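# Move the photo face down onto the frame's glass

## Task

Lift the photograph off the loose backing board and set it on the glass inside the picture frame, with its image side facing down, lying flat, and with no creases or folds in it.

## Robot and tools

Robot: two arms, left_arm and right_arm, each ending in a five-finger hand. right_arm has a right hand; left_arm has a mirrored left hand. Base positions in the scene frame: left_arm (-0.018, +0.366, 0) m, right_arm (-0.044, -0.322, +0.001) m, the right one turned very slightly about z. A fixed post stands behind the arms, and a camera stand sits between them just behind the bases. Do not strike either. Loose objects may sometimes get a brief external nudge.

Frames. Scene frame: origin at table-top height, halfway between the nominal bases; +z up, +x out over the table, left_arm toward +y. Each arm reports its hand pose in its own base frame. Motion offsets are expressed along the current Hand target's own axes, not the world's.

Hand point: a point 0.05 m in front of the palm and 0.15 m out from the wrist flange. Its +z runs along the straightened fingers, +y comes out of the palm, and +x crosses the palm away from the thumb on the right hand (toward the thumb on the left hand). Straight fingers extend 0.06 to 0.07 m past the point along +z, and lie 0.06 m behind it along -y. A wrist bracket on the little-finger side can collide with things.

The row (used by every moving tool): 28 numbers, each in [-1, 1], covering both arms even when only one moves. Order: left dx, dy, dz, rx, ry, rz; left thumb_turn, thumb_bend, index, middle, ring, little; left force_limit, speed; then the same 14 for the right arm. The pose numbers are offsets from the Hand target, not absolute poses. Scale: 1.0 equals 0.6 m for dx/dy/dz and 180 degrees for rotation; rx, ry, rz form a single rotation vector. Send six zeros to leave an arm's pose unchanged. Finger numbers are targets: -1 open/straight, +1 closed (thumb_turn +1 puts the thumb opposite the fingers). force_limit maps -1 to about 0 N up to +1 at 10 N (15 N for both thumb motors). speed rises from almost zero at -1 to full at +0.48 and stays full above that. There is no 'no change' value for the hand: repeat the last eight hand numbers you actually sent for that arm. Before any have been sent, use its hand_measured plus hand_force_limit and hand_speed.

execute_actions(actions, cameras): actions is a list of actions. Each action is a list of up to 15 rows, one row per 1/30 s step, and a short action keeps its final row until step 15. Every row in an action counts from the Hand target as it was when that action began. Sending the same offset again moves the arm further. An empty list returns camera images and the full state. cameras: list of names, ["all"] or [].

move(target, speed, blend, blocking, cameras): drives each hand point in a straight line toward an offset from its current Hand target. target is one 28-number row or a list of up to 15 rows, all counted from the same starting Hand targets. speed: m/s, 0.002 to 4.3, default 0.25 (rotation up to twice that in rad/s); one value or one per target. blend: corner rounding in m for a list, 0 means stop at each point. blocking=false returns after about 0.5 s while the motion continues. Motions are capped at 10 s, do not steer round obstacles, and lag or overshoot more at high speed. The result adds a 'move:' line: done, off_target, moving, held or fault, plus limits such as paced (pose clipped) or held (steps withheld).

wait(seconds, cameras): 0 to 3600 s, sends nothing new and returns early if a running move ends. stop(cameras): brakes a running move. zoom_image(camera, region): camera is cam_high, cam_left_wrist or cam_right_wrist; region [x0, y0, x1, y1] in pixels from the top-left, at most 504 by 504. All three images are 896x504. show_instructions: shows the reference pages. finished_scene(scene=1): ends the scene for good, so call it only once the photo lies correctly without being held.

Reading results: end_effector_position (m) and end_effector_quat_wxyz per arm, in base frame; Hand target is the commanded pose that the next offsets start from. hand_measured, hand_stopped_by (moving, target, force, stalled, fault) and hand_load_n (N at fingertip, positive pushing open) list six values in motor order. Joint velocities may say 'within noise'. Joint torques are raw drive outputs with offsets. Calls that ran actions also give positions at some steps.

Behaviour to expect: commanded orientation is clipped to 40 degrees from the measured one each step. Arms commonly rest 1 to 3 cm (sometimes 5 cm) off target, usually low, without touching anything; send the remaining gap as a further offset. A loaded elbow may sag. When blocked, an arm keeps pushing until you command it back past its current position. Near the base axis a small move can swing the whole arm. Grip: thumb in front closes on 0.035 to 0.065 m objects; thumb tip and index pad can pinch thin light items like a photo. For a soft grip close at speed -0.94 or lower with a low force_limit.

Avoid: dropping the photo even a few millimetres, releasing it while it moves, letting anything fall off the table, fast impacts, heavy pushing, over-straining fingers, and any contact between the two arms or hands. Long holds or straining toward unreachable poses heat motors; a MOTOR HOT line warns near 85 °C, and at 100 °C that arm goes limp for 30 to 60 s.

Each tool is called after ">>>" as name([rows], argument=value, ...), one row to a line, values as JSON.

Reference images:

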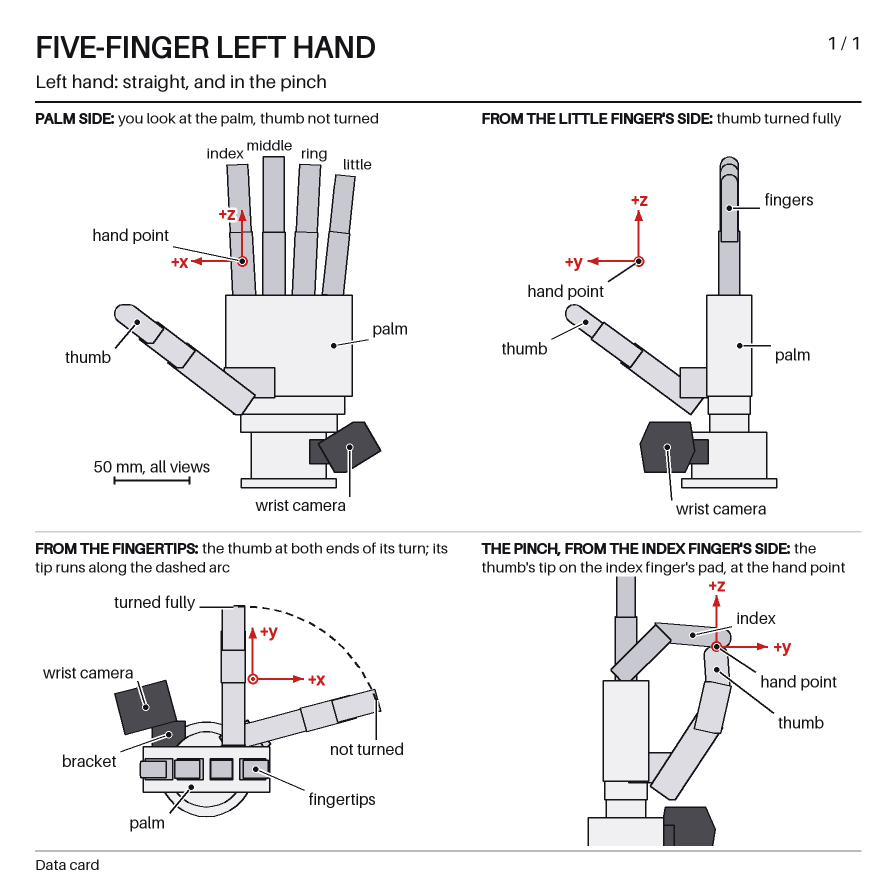

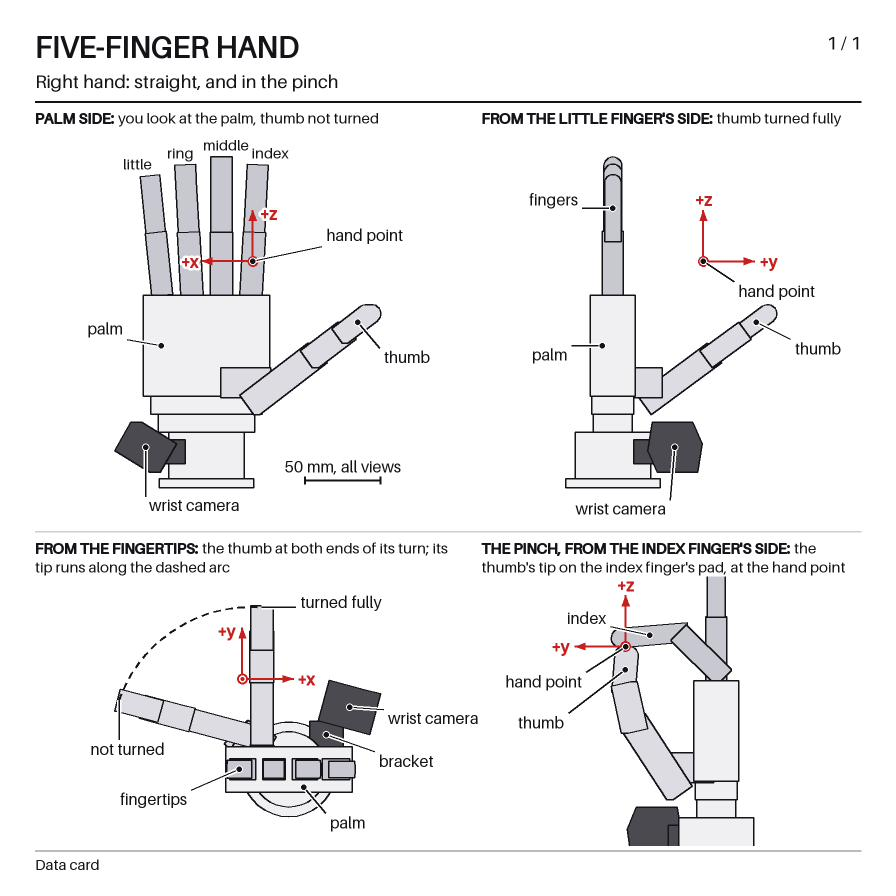

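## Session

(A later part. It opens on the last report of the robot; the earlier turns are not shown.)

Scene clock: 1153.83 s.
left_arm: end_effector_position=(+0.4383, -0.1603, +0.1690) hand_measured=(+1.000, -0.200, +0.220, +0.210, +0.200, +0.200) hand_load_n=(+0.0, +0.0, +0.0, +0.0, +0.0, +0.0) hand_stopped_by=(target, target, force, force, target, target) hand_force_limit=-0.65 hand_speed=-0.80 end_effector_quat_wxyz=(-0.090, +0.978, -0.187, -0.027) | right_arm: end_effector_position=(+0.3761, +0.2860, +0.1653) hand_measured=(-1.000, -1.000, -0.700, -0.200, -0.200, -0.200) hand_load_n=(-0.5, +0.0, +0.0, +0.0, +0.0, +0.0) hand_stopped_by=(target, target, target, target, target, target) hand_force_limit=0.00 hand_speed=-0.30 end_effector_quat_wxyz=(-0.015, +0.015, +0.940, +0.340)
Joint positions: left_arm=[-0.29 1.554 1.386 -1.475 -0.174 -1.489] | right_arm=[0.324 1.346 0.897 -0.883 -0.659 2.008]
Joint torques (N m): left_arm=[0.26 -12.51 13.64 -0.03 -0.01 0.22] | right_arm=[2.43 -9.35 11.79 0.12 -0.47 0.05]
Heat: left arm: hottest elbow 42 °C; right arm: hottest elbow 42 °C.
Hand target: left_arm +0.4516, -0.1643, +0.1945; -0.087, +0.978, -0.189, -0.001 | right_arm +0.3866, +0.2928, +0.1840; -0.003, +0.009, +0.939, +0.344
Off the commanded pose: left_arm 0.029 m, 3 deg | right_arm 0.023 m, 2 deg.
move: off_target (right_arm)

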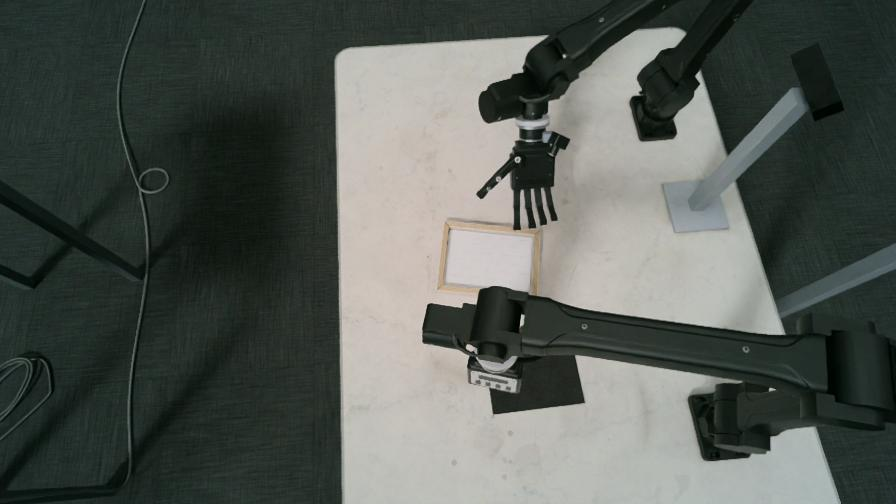

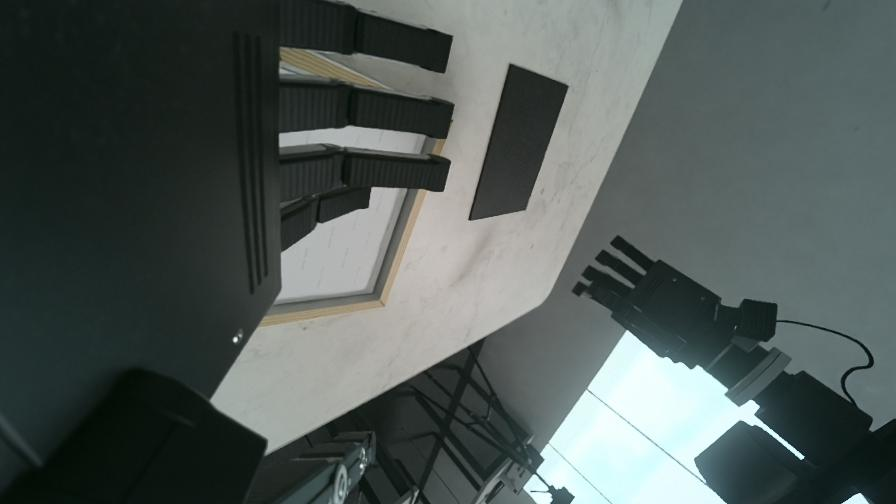

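>>> move(target=[-0.03,-0.25,-0.05,0,0,0,1,-0.2,0.35,0.3,0.2,0.2,-0.65,-0.8,0,-0.09,-0.1,0,0,0,-1,-1,-0.7,-0.2,-0.2,-0.2,0,-0.3], speed=0.2, cameras=["all"])

>>> zoom_image(camera="cam_high", region=[430, 210, 550, 310])

Scene clock: 1160.17 s.
left_arm: end_effector_position=(+0.4775, -0.0235, +0.2344) hand_measured=(+1.000, -0.200, +0.220, +0.210, +0.200, +0.200) hand_load_n=(+0.0, +0.0, +0.0, +0.0, +0.0, +0.0) hand_stopped_by=(target, target, force, force, target, target) hand_force_limit=-0.65 hand_speed=-0.80 end_effector_quat_wxyz=(-0.084, +0.979, -0.183, -0.016) | right_arm: end_effector_position=(+0.3721, +0.2127, +0.1745) hand_measured=(-1.000, -1.000, -0.700, -0.200, -0.200, -0.200) hand_load_n=(+0.0, +0.0, +0.0, +0.0, +0.0, +0.0) hand_stopped_by=(target, target, target, target, target, target) hand_force_limit=0.00 hand_speed=-0.30 end_effector_quat_wxyz=(-0.023, +0.019, +0.940, +0.340)
Joint positions: left_arm=[0.021 1.568 1.573 -1.573 -0.172 -1.179] | right_arm=[0.125 1.316 0.903 -1.092 -0.694 1.759]
Joint torques (N m): left_arm=[0.62 -11.69 13.85 -0.29 0.02 0.25] | right_arm=[1.49 -8.59 11.54 -0.24 -0.69 -0.13]
Heat: left arm: hottest elbow 43 °C; right arm: hottest elbow 43 °C.
Hand target: left_arm +0.4894, -0.0258, +0.2501; -0.087, +0.978, -0.189, -0.001 | right_arm +0.3855, +0.2128, +0.1949; -0.003, +0.010, +0.939, +0.344
Off the commanded pose: left_arm 0.020 m, 2 deg | right_arm 0.024 m, 3 deg.
move: off_target (left_arm, right_arm)

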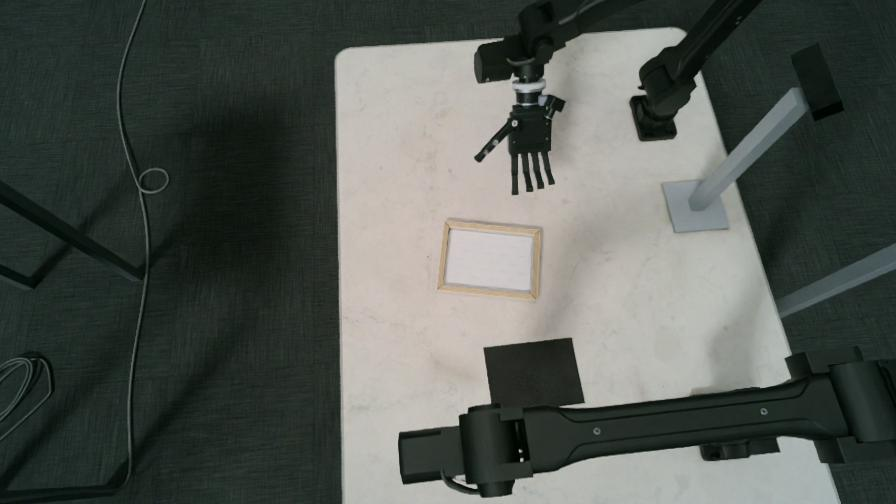

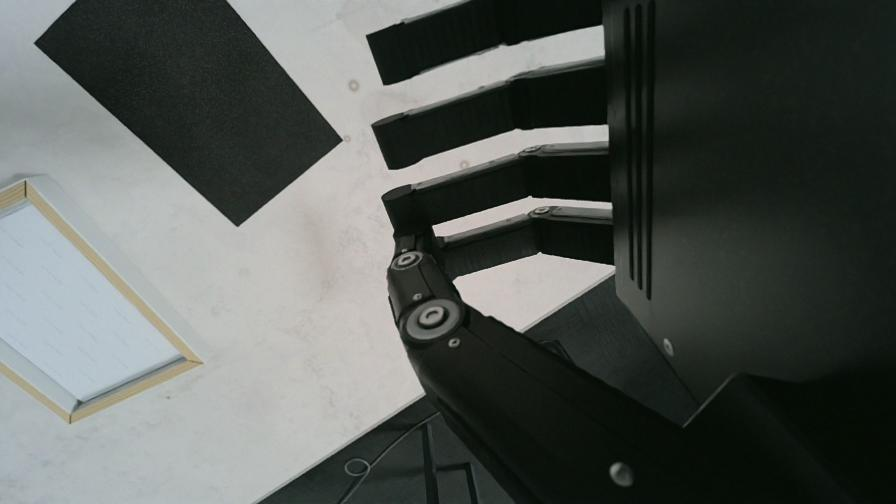

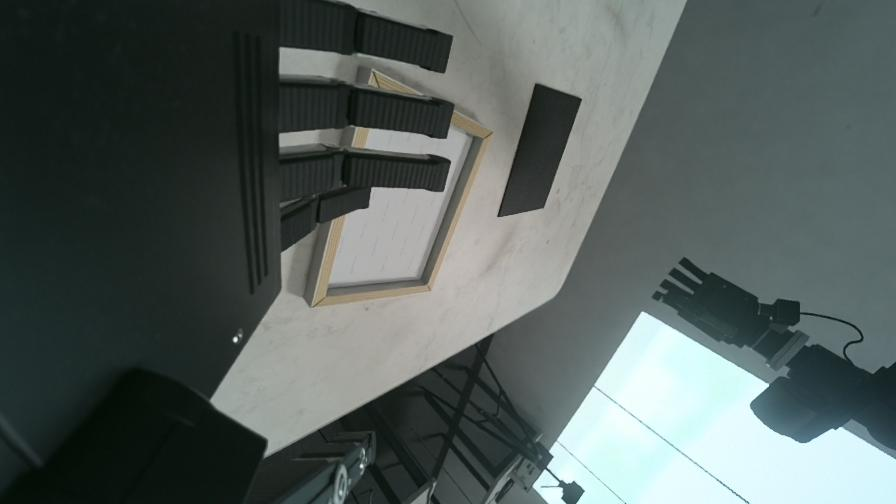

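Scaled by 4.200.

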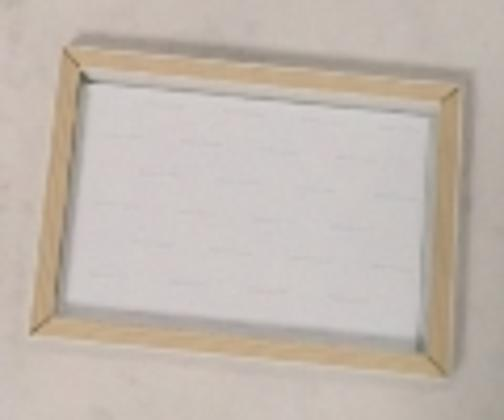

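>>> zoom_image(camera="cam_right_wrist", region=[300, 60, 510, 320])

>>> zoom_image(camera="cam_left_wrist", region=[0, 160, 230, 440])

Scaled by 1.938.

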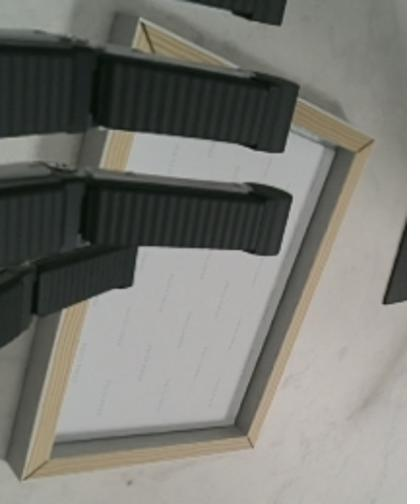

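Scaled by 1.800.

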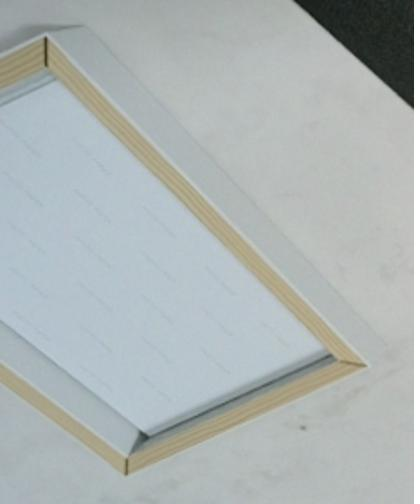

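>>> finished_scene(scene=1)

The scene is finished: the task was done.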